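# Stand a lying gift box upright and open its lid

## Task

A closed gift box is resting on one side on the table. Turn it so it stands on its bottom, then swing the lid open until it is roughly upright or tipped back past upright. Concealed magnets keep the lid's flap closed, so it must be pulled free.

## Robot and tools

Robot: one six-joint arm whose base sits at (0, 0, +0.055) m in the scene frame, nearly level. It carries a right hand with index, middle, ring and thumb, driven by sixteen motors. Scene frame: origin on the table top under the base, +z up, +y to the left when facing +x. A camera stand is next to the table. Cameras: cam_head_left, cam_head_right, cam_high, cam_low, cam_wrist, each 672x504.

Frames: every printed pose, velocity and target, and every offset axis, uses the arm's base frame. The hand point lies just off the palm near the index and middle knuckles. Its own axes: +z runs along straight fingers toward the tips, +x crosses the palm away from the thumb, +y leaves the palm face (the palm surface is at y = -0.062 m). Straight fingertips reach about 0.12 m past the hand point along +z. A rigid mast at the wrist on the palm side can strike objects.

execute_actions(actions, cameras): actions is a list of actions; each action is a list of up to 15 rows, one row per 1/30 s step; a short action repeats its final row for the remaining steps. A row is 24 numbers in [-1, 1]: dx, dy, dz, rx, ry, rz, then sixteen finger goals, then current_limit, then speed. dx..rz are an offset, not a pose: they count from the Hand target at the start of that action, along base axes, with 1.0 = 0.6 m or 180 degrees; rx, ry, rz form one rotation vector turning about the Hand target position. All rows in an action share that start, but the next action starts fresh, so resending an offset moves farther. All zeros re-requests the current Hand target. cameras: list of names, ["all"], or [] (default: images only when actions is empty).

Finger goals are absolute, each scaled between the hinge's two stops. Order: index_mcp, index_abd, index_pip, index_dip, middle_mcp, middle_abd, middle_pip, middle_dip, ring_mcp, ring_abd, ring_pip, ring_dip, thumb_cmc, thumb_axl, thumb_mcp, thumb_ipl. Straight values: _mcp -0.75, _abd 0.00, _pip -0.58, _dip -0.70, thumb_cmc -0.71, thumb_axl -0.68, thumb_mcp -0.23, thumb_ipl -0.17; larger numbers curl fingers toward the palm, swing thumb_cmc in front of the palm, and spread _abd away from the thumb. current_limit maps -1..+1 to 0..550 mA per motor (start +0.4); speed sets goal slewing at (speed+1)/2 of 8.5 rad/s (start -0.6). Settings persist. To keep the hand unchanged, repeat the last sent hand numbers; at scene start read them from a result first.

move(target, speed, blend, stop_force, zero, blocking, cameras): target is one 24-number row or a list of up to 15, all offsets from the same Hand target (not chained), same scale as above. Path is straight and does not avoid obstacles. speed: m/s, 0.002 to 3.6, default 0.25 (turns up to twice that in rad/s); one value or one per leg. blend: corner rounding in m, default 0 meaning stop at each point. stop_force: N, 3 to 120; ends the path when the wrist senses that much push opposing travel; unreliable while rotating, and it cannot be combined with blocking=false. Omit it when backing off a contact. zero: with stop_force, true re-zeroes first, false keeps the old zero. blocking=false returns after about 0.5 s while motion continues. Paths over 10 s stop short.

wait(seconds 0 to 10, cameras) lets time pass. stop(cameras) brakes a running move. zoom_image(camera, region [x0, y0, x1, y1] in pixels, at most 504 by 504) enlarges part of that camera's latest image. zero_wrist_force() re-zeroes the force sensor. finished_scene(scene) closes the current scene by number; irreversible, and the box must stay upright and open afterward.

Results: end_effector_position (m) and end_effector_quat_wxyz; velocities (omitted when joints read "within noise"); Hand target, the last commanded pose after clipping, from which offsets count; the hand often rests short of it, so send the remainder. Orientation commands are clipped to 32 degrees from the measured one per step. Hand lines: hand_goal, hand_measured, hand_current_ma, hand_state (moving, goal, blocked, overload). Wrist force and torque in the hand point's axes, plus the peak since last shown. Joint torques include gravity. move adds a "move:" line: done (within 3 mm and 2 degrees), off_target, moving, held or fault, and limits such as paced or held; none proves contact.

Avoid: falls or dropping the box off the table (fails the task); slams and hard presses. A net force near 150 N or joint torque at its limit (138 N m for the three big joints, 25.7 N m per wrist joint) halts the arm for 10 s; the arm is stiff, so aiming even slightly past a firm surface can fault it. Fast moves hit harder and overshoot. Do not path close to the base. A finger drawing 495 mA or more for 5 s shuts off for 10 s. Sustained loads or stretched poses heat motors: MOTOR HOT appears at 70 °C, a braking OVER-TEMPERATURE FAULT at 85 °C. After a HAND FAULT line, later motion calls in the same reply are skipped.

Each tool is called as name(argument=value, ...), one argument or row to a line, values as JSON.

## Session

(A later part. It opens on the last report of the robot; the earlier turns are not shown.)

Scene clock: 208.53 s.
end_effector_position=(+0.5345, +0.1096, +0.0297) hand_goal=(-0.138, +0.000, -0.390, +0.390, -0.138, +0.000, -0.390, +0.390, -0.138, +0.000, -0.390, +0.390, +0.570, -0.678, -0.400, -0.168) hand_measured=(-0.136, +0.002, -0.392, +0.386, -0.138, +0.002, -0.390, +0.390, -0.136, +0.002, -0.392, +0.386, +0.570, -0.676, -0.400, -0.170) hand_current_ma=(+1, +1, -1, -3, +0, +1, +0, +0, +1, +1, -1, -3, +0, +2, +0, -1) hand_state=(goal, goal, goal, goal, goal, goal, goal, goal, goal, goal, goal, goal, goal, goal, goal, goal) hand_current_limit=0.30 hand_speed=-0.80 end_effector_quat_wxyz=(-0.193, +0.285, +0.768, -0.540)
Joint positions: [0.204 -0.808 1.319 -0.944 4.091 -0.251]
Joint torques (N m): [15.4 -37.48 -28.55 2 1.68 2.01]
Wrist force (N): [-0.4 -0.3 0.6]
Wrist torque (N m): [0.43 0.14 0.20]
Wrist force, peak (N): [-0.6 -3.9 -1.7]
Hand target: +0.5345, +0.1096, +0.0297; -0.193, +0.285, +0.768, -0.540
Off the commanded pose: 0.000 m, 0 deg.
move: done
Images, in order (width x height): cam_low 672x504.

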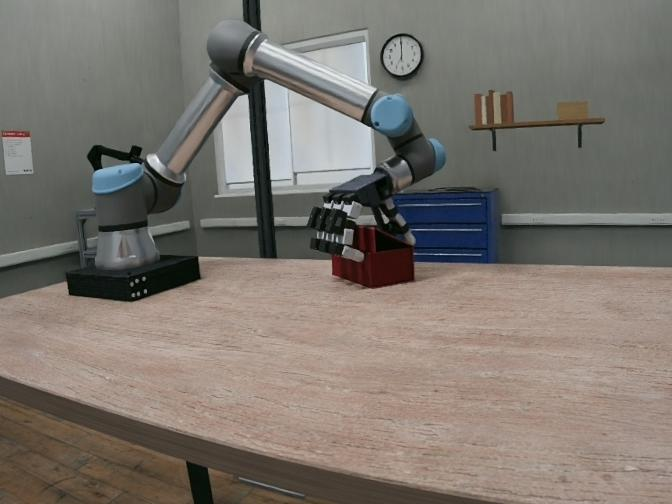

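move(
  target=[0.006,0.0067,0.07,0,0,0,-0.137,0,-0.39,0.39,-0.137,0,-0.39,0.39,-0.137,0,-0.39,0.39,0.571,-0.678,-0.4,-0.168,0.3,-0.8],
  speed=0.06,
  stop_force=6,
  cameras=["cam_low"],
)

zoom_image(
  camera="cam_low",
  region=[290, 170, 430, 310],
)

Scene clock: 214.13 s.
end_effector_position=(+0.5381, +0.1136, +0.0717) hand_goal=(-0.138, +0.000, -0.390, +0.390, -0.138, +0.000, -0.390, +0.390, -0.138, +0.000, -0.390, +0.390, +0.570, -0.678, -0.400, -0.168) hand_measured=(-0.136, +0.002, -0.392, +0.386, -0.136, +0.002, -0.390, +0.390, -0.136, +0.002, -0.392, +0.386, +0.570, -0.676, -0.400, -0.170) hand_current_ma=(+1, +1, -1, -3, +1, +1, +0, +0, +1, +1, -1, -3, +0, +2, +0, -1) hand_state=(goal, goal, goal, goal, goal, goal, goal, goal, goal, goal, goal, goal, goal, goal, goal, goal) hand_current_limit=0.30 hand_speed=-0.80 end_effector_quat_wxyz=(-0.193, +0.285, +0.768, -0.540)
Joint positions: [0.209 -0.843 1.263 -0.852 4.096 -0.249]
Joint torques (N m): [15.48 -61.51 -27.83 2.16 1.68 1.92]
Wrist force (N): [-0.5 -0.8 0.1]
Wrist torque (N m): [0.36 0.17 0.20]
Wrist force, peak (N): [-0.7 -1.3 0.5]
Hand target: +0.5381, +0.1136, +0.0717; -0.193, +0.285, +0.768, -0.540
Off the commanded pose: 0.000 m, 0 deg.
move: done
Images, in order (width x height): cam_low 672x504.

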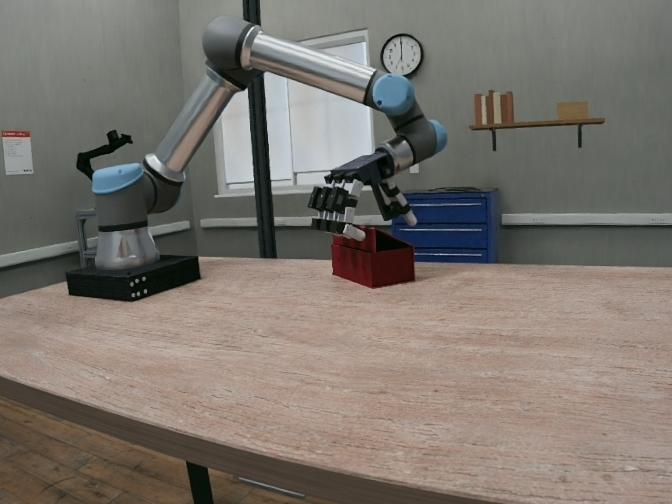

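Scaled by 3.600 from the camera's 672x504 image, which has a finer 960x720 frame.

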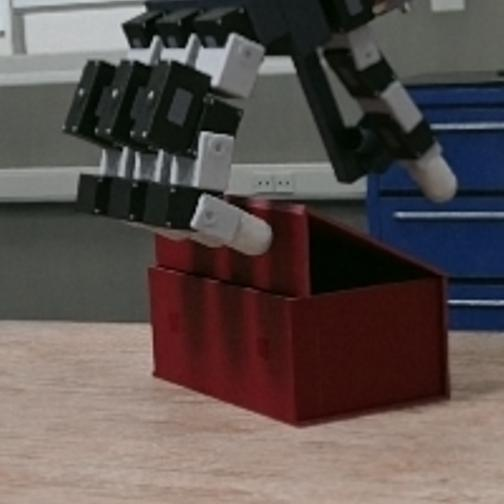

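move(
  target=[
    [0,0,0.02,0,0,0,-0.137,0,-0.39,0.39,-0.137,0,-0.39,0.39,-0.137,0,-0.39,0.39,0.571,-0.678,-0.4,-0.168,0.3,-0.8],
    [0.022,0.025,0.06,0,0,0,-0.137,0,-0.39,0.39,-0.137,0,-0.39,0.39,-0.137,0,-0.39,0.39,0.571,-0.678,-0.4,-0.168,0.3,-0.8],
  ],
  speed=0.06,
  stop_force=6,
  cameras=["cam_low","cam_high"],
)

zoom_image(
  camera="cam_low",
  region=[290, 170, 430, 310],
)

zoom_image(
  camera="cam_high",
  region=[310, 120, 450, 270],
)

Scene clock: 230.80 s.
end_effector_position=(+0.5513, +0.1286, +0.1077) hand_goal=(-0.138, +0.000, -0.390, +0.390, -0.138, +0.000, -0.390, +0.390, -0.138, +0.000, -0.390, +0.390, +0.570, -0.678, -0.400, -0.168) hand_measured=(-0.136, +0.002, -0.392, +0.386, -0.136, +0.002, -0.390, +0.390, -0.136, +0.002, -0.392, +0.386, +0.570, -0.676, -0.400, -0.170) hand_current_ma=(+1, +1, -1, -3, +1, +1, +0, +0, +1, +1, -1, -3, +0, +2, +0, -1) hand_state=(goal, goal, goal, goal, goal, goal, goal, goal, goal, goal, goal, goal, goal, goal, goal, goal) hand_current_limit=0.30 hand_speed=-0.80 end_effector_quat_wxyz=(-0.193, +0.285, +0.768, -0.540)
Joint positions: [0.226 -0.832 1.143 -0.739 4.111 -0.24]
Joint torques (N m): [15.1 -37.17 -29.43 2.04 1.88 1.93]
Wrist force (N): [-0.5 -0.9 0.6]
Wrist torque (N m): [0.31 0.16 0.21]
Wrist force, peak (N): [-0.8 -1.5 1.1]
Hand target: +0.5513, +0.1286, +0.1077; -0.193, +0.285, +0.768, -0.540
Off the commanded pose: 0.000 m, 0 deg.
move: done
Images, in order (width x height): cam_high 672x504, cam_low 672x504.

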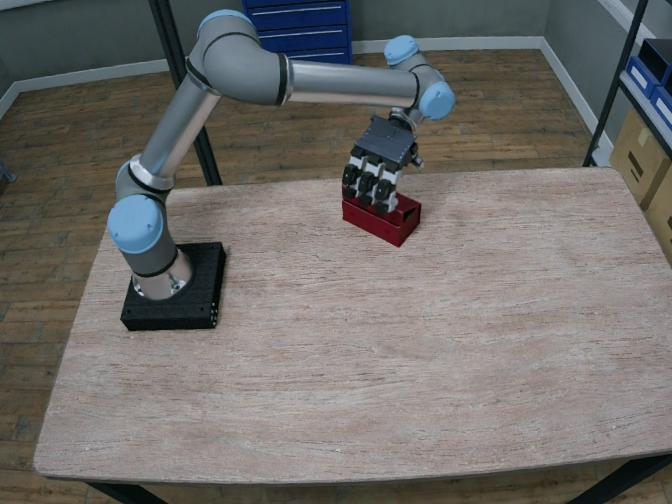

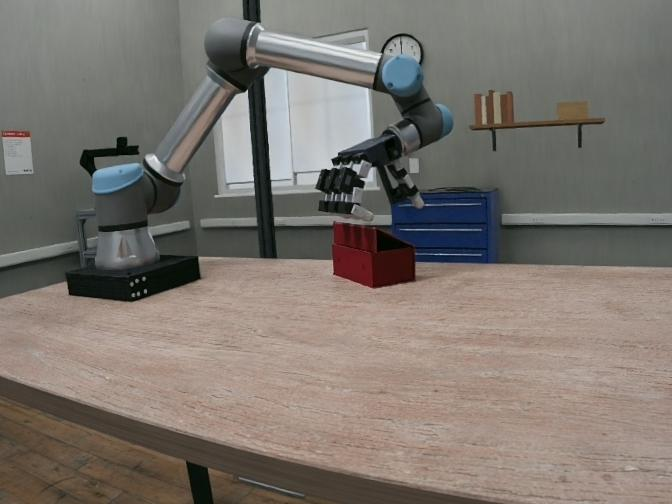

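Scaled by 3.600 from the camera's 672x504 image, which has a finer 960x720 frame.

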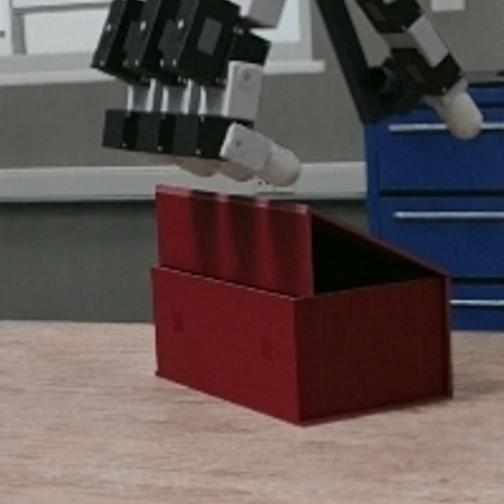

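Scaled by 3.360 from the camera's 672x504 image, which has a finer 960x720 frame.

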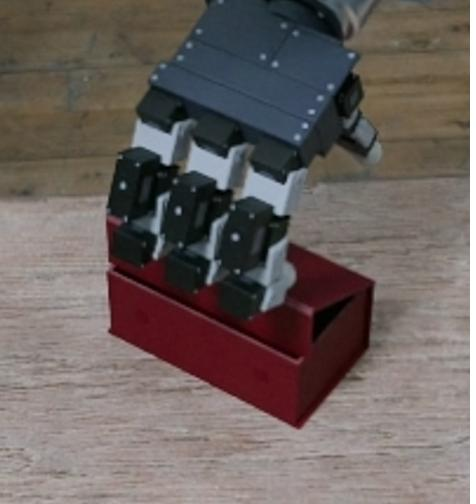

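move(
  target=[
    [-0.03,-0.033,0.0,0,0,0,-0.137,0,-0.39,0.39,-0.137,0,-0.39,0.39,-0.137,0,-0.39,0.39,0.571,-0.678,-0.4,-0.168,0.3,-0.8],
    [-0.03,-0.033,-0.036,0,0,0,-0.137,0,-0.39,0.39,-0.137,0,-0.39,0.39,-0.137,0,-0.39,0.39,0.571,-0.678,-0.4,-0.168,0.3,-0.8],
  ],
  speed=0.1,
  blend=[0.01,0],
)

move(
  target=[
    [0.028,0.031,0,0,0,0,-0.137,0,-0.39,0.39,-0.137,0,-0.39,0.39,-0.137,0,-0.39,0.39,0.571,-0.678,-0.4,-0.168,0.3,-0.8],
    [0.05,0.056,0.025,0,0,0,-0.137,0,-0.39,0.39,-0.137,0,-0.39,0.39,-0.137,0,-0.39,0.39,0.571,-0.678,-0.4,-0.168,0.3,-0.8],
  ],
  speed=0.06,
  stop_force=6,
  cameras=["cam_low"],
)

zoom_image(
  camera="cam_low",
  region=[310, 170, 450, 310],
)

Scene clock: 238.60 s.
end_effector_position=(+0.5333, +0.1088, +0.0862) hand_goal=(-0.138, +0.000, -0.390, +0.390, -0.138, +0.000, -0.390, +0.390, -0.138, +0.000, -0.390, +0.390, +0.570, -0.678, -0.400, -0.168) hand_measured=(-0.136, +0.002, -0.392, +0.386, -0.136, +0.002, -0.390, +0.390, -0.136, +0.002, -0.392, +0.386, +0.570, -0.676, -0.400, -0.170) hand_current_ma=(+1, +1, -1, -3, +1, +1, +0, +0, +2, +1, -1, -3, +0, +2, +0, -1) hand_state=(goal, goal, goal, goal, goal, goal, goal, goal, goal, goal, goal, goal, goal, goal, goal, goal) hand_current_limit=0.30 hand_speed=-0.80 end_effector_quat_wxyz=(-0.193, +0.285, +0.768, -0.540)
Joint positions: [0.203 -0.872 1.274 -0.836 4.091 -0.252]
Joint torques (N m): [-14.11 -36.94 -10.9 -1.57 -2.62 -2.19]
Wrist force (N): [-0.5 -0.9 0.1]
Wrist torque (N m): [0.36 0.17 0.29]
Wrist force, peak (N): [-1.1 -1.7 0.6]
Hand target: +0.5333, +0.1088, +0.0861; -0.193, +0.285, +0.768, -0.540
Off the commanded pose: 0.000 m, 0 deg.
move: done

Scene clock: 240.43 s.
end_effector_position=(+0.5633, +0.1424, +0.1011) hand_goal=(-0.138, +0.000, -0.390, +0.390, -0.138, +0.000, -0.390, +0.390, -0.138, +0.000, -0.390, +0.390, +0.570, -0.678, -0.400, -0.168) hand_measured=(-0.136, +0.002, -0.392, +0.386, -0.138, +0.002, -0.390, +0.390, -0.138, +0.002, -0.392, +0.386, +0.570, -0.676, -0.400, -0.170) hand_current_ma=(+1, +1, -1, -3, +0, +1, +0, +0, +0, +1, -1, -2, +0, +2, +0, -1) hand_state=(goal, goal, goal, goal, goal, goal, goal, goal, goal, goal, goal, goal, goal, goal, goal, goal) hand_current_limit=0.30 hand_speed=-0.80 end_effector_quat_wxyz=(-0.193, +0.285, +0.768, -0.540)
Joint positions: [0.241 -0.783 1.074 -0.714 4.125 -0.233]
Joint torques (N m): [15.69 -39.89 -30.25 1.96 2.16 2.19]
Wrist force (N): [-0.4 -1.2 1.2]
Wrist torque (N m): [0.30 0.15 0.18]
Wrist force, peak (N): [-0.8 -2.0 1.3]
Hand target: +0.5633, +0.1424, +0.1011; -0.193, +0.285, +0.768, -0.540
Off the commanded pose: 0.000 m, 0 deg.
move: done
Images, in order (width x height): cam_low 672x504.

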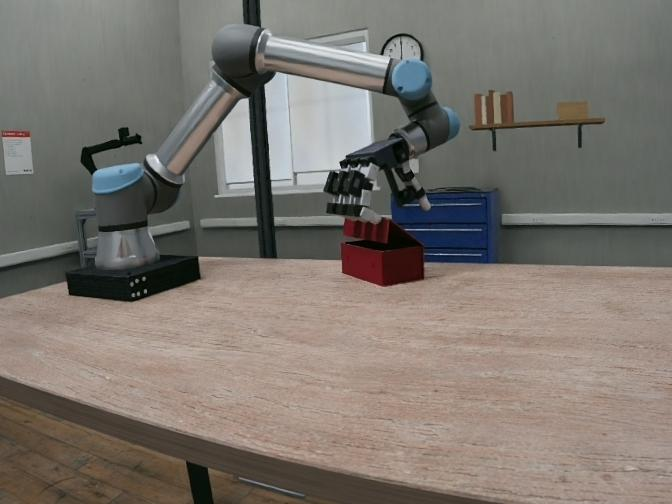

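Scaled by 3.600 from the camera's 672x504 image, which has a finer 960x720 frame.

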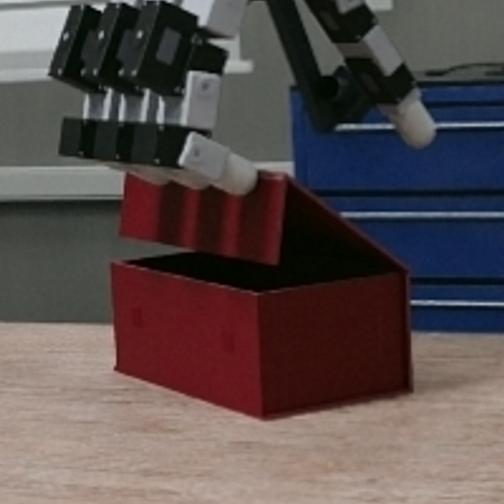

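move(
  target=[
    [-0.02,-0.022,0.0,0,0,0,-0.137,0,-0.39,0.39,-0.137,0,-0.39,0.39,-0.137,0,-0.39,0.39,0.571,-0.678,-0.4,-0.168,0.3,-0.8],
    [-0.02,-0.022,-0.03,0,0,0,-0.137,0,-0.39,0.39,-0.137,0,-0.39,0.39,-0.137,0,-0.39,0.39,0.571,-0.678,-0.4,-0.168,0.3,-0.8],
  ],
  speed=0.1,
  blend=[0.01,0],
)

move(
  target=[
    [0.03,0.033,0.02,0,0,0,-0.137,0,-0.39,0.39,-0.137,0,-0.39,0.39,-0.137,0,-0.39,0.39,0.571,-0.678,-0.4,-0.168,0.3,-0.8],
    [0.07,0.078,0.045,0,0,0,-0.137,0,-0.39,0.39,-0.137,0,-0.39,0.39,-0.137,0,-0.39,0.39,0.571,-0.678,-0.4,-0.168,0.3,-0.8],
  ],
  speed=0.07,
  stop_force=6,
  cameras=["cam_low"],
)

zoom_image(
  camera="cam_low",
  region=[310, 170, 450, 310],
)

Scene clock: 247.67 s.
end_effector_position=(+0.5513, +0.1292, +0.0832) hand_goal=(-0.138, +0.000, -0.390, +0.390, -0.138, +0.000, -0.390, +0.390, -0.138, +0.000, -0.390, +0.390, +0.570, -0.678, -0.400, -0.168) hand_measured=(-0.136, +0.002, -0.392, +0.386, -0.136, +0.002, -0.390, +0.390, -0.136, +0.002, -0.392, +0.386, +0.570, -0.676, -0.400, -0.170) hand_current_ma=(+1, +1, -1, -3, +1, +1, +0, +0, +1, +1, -1, -2, +0, +2, +0, -1) hand_state=(goal, goal, goal, goal, goal, goal, goal, goal, goal, goal, goal, goal, goal, goal, goal, goal) hand_current_limit=0.30 hand_speed=-0.80 end_effector_quat_wxyz=(-0.193, +0.285, +0.768, -0.540)
Joint positions: [0.227 -0.81 1.171 -0.788 4.112 -0.24]
Joint torques (N m): [-14.3 -38.94 -11.16 -1.48 -2.88 -2.25]
Wrist force (N): [-0.8 -1.0 0.3]
Wrist torque (N m): [0.32 0.22 0.27]
Wrist force, peak (N): [-0.7 -1.4 1.4]
Hand target: +0.5513, +0.1292, +0.0831; -0.193, +0.285, +0.768, -0.540
Off the commanded pose: 0.000 m, 0 deg.
move: done; blend cut to 0.0089 m at target 1

Scene clock: 249.70 s.
end_effector_position=(+0.5933, +0.1760, +0.1101) hand_goal=(-0.138, +0.000, -0.390, +0.390, -0.138, +0.000, -0.390, +0.390, -0.138, +0.000, -0.390, +0.390, +0.570, -0.678, -0.400, -0.168) hand_measured=(-0.136, +0.002, -0.392, +0.386, -0.138, +0.002, -0.390, +0.390, -0.138, +0.002, -0.392, +0.386, +0.570, -0.676, -0.400, -0.170) hand_current_ma=(+1, +1, -1, -3, +0, +1, +0, +0, +0, +1, -1, -2, +0, +2, +0, -1) hand_state=(goal, goal, goal, goal, goal, goal, goal, goal, goal, goal, goal, goal, goal, goal, goal, goal) hand_current_limit=0.30 hand_speed=-0.80 end_effector_quat_wxyz=(-0.193, +0.285, +0.768, -0.540)
Joint positions: [0.274 -0.669 0.84 -0.585 4.156 -0.216]
Joint torques (N m): [15.57 -43.57 -30.28 1.97 1.86 1.94]
Wrist force (N): [-0.7 -1.2 1.0]
Wrist torque (N m): [0.33 0.19 0.14]
Wrist force, peak (N): [-0.8 -1.5 1.0]
Hand target: +0.5933, +0.1760, +0.1101; -0.193, +0.285, +0.768, -0.540
Off the commanded pose: 0.000 m, 0 deg.
move: done
Images, in order (width x height): cam_low 672x504.

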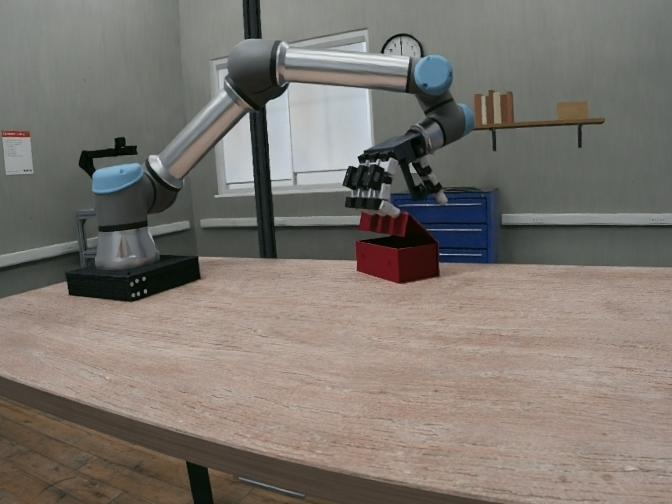

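Scaled by 3.600 from the camera's 672x504 image, which has a finer 960x720 frame.

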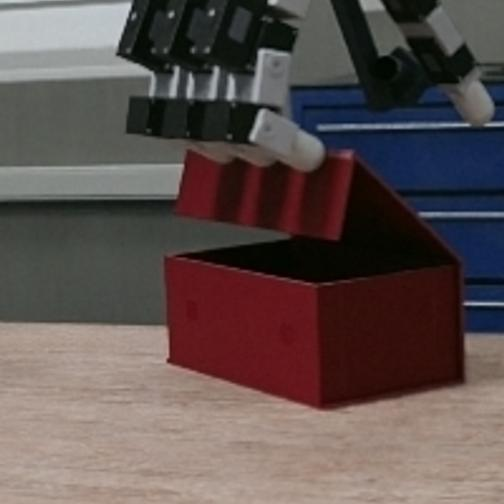

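move(
  target=[
    [-0.04,-0.044,0.0,0,0,0,-0.137,0,-0.39,0.39,-0.137,0,-0.39,0.39,-0.137,0,-0.39,0.39,0.571,-0.678,-0.4,-0.168,0.3,-0.8],
    [-0.04,-0.044,-0.1,0,0,0,-0.137,0,-0.39,0.39,-0.137,0,-0.39,0.39,-0.137,0,-0.39,0.39,0.571,-0.678,-0.4,-0.168,0.3,-0.8],
    [0.015,0.017,-0.1,0,0,0,-0.137,0,-0.39,0.39,-0.137,0,-0.39,0.39,-0.137,0,-0.39,0.39,0.571,-0.678,-0.4,-0.168,0.3,-0.8],
  ],
  speed=0.1,
  stop_force=4,
  cameras=["cam_low"],
)

zoom_image(
  camera="cam_low",
  region=[310, 170, 450, 310],
)

Scene clock: 257.97 s.
end_effector_position=(+0.6023, +0.1862, +0.0501) hand_goal=(-0.138, +0.000, -0.390, +0.390, -0.138, +0.000, -0.390, +0.390, -0.138, +0.000, -0.390, +0.390, +0.570, -0.678, -0.400, -0.168) hand_measured=(-0.136, +0.002, -0.392, +0.386, -0.138, +0.002, -0.390, +0.390, -0.136, +0.002, -0.392, +0.386, +0.570, -0.676, -0.400, -0.170) hand_current_ma=(+2, +1, -1, -3, +0, +1, +0, +0, +1, +1, -1, -2, +0, +2, +1, -1) hand_state=(goal, goal, goal, goal, goal, goal, goal, goal, goal, goal, goal, goal, goal, goal, goal, goal) hand_current_limit=0.30 hand_speed=-0.80 end_effector_quat_wxyz=(-0.193, +0.285, +0.768, -0.540)
Joint positions: [0.284 -0.589 0.845 -0.668 4.164 -0.212]
Joint torques (N m): [16.11 -44.98 -29.48 1.97 1.88 2.13]
Wrist force (N): [-0.7 -0.9 1.3]
Wrist torque (N m): [0.28 0.18 0.18]
Wrist force, peak (N): [-0.6 -2.1 1.0]
Hand target: +0.6023, +0.1862, +0.0501; -0.193, +0.285, +0.768, -0.540
Off the commanded pose: 0.000 m, 0 deg.
move: done
Images, in order (width x height): cam_low 672x504.

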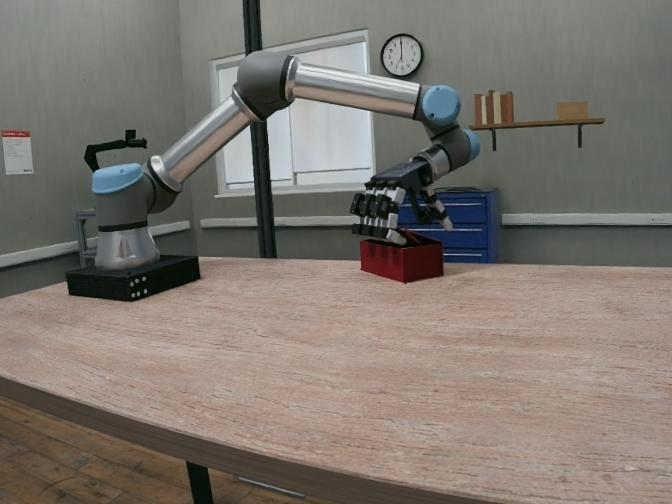

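Scaled by 3.600 from the camera's 672x504 image, which has a finer 960x720 frame.

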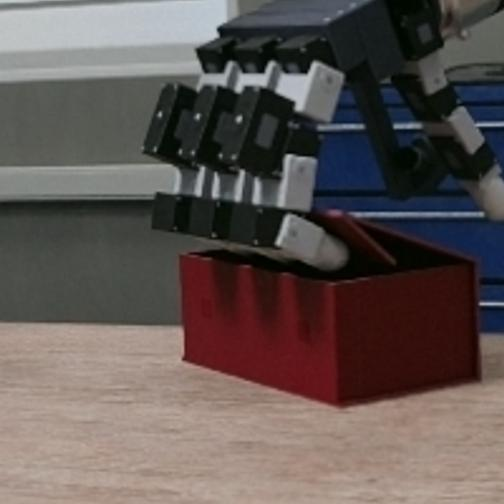

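move(
  target=[
    [0.012,0.013,0.03,0,0,0,-0.137,0,-0.39,0.39,-0.137,0,-0.39,0.39,-0.137,0,-0.39,0.39,0.571,-0.678,-0.4,-0.168,0.3,-0.8],
    [0.04,0.044,0.11,0,0,0,-0.137,0,-0.39,0.39,-0.137,0,-0.39,0.39,-0.137,0,-0.39,0.39,0.571,-0.678,-0.4,-0.168,0.3,-0.8],
  ],
  speed=0.12,
  stop_force=6,
  cameras=["cam_low"],
)

zoom_image(
  camera="cam_low",
  region=[320, 170, 460, 310],
)

Scene clock: 265.53 s.
end_effector_position=(+0.6263, +0.2126, +0.1161) hand_goal=(-0.138, +0.000, -0.390, +0.390, -0.138, +0.000, -0.390, +0.390, -0.138, +0.000, -0.390, +0.390, +0.570, -0.678, -0.400, -0.168) hand_measured=(-0.136, +0.002, -0.392, +0.386, -0.136, +0.002, -0.390, +0.390, -0.136, +0.002, -0.392, +0.386, +0.570, -0.676, -0.400, -0.170) hand_current_ma=(+2, +1, -1, -3, +1, +1, +0, +0, +1, +1, -1, -2, +0, +2, +1, -1) hand_state=(goal, goal, goal, goal, goal, goal, goal, goal, goal, goal, goal, goal, goal, goal, goal, goal) hand_current_limit=0.30 hand_speed=-0.80 end_effector_quat_wxyz=(-0.193, +0.285, +0.768, -0.540)
Joint positions: [0.307 -0.491 0.483 -0.399 4.186 -0.201]
Joint torques (N m): [15.35 -49.66 -29.74 1.9 1.77 1.85]
Wrist force (N): [-0.3 -0.9 1.0]
Wrist torque (N m): [0.28 0.12 0.19]
Wrist force, peak (N): [-0.8 -1.3 1.4]
Hand target: +0.6263, +0.2126, +0.1161; -0.193, +0.285, +0.768, -0.540
Off the commanded pose: 0.000 m, 0 deg.
move: done
Images, in order (width x height): cam_low 672x504.

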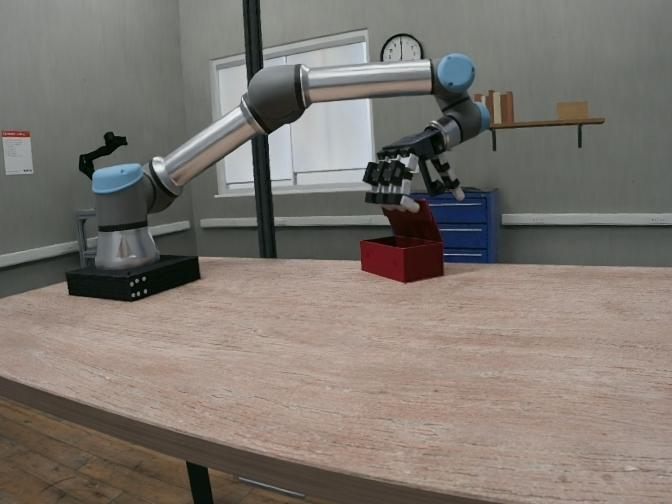

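Scaled by 3.600 from the camera's 672x504 image, which has a finer 960x720 frame.

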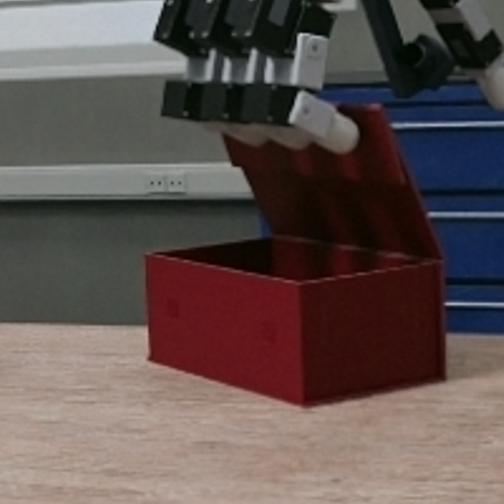

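move(
  target=[0.072,0.079,-0.01,0,0,0,-0.137,0,-0.39,0.39,-0.137,0,-0.39,0.39,-0.137,0,-0.39,0.39,0.571,-0.678,-0.4,-0.168,0.3,-0.8],
  speed=0.07,
  stop_force=6,
  cameras=["cam_low"],
)

zoom_image(
  camera="cam_low",
  region=[320, 170, 460, 310],
)

Scene clock: 269.90 s.
end_effector_position=(+0.6684, +0.2593, +0.1098) hand_goal=(-0.138, +0.000, -0.390, +0.390, -0.138, +0.000, -0.390, +0.390, -0.138, +0.000, -0.390, +0.390, +0.570, -0.678, -0.400, -0.168) hand_measured=(-0.136, +0.002, -0.392, +0.388, -0.136, +0.002, -0.390, +0.390, -0.136, +0.002, -0.392, +0.388, +0.570, -0.676, -0.400, -0.170) hand_current_ma=(+1, +1, -1, -1, +1, +1, +0, +0, +1, +1, -1, -2, +0, +2, +1, -1) hand_state=(goal, goal, goal, goal, goal, goal, goal, goal, goal, goal, goal, goal, goal, goal, goal, goal) hand_current_limit=0.30 hand_speed=-0.80 end_effector_quat_wxyz=(-0.148, +0.283, +0.801, -0.507)
Joint positions: [0.348 -0.276 0.035 -0.297 4.183 -0.238]
Joint torques (N m): [15.34 -75.62 -31.01 -1.91 -3.1 -2.37]
Wrist force (N): [-0.5 -1.0 0.3]
Wrist torque (N m): [0.31 0.12 0.26]
Wrist force, peak (N): [-0.3 -2.0 1.6]
Hand target: +0.6695, +0.2600, +0.1101; -0.193, +0.285, +0.768, -0.540
Off the commanded pose: 0.001 m, 7 deg.
elbow stopped short: the move would have taken joint 3 (elbow) straighter than the controller allows.
move: off_target
Images, in order (width x height): cam_low 672x504.

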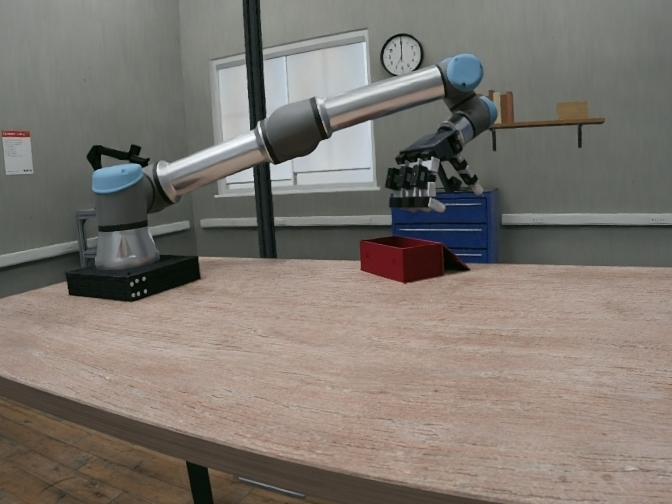

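Scaled by 3.600 from the camera's 672x504 image, which has a finer 960x720 frame.

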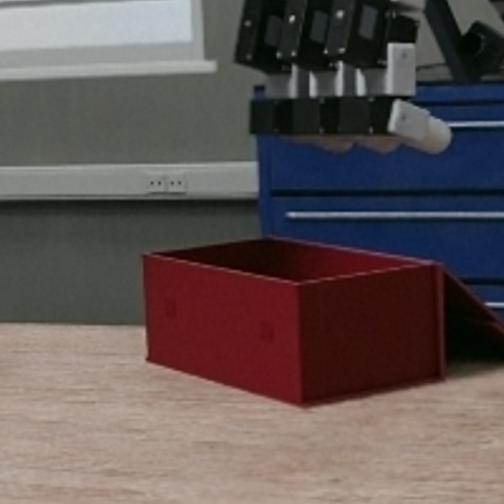

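Lid fully open; hand is clear.

finished_scene(
  scene=2,
)

The scene is finished: the task was done.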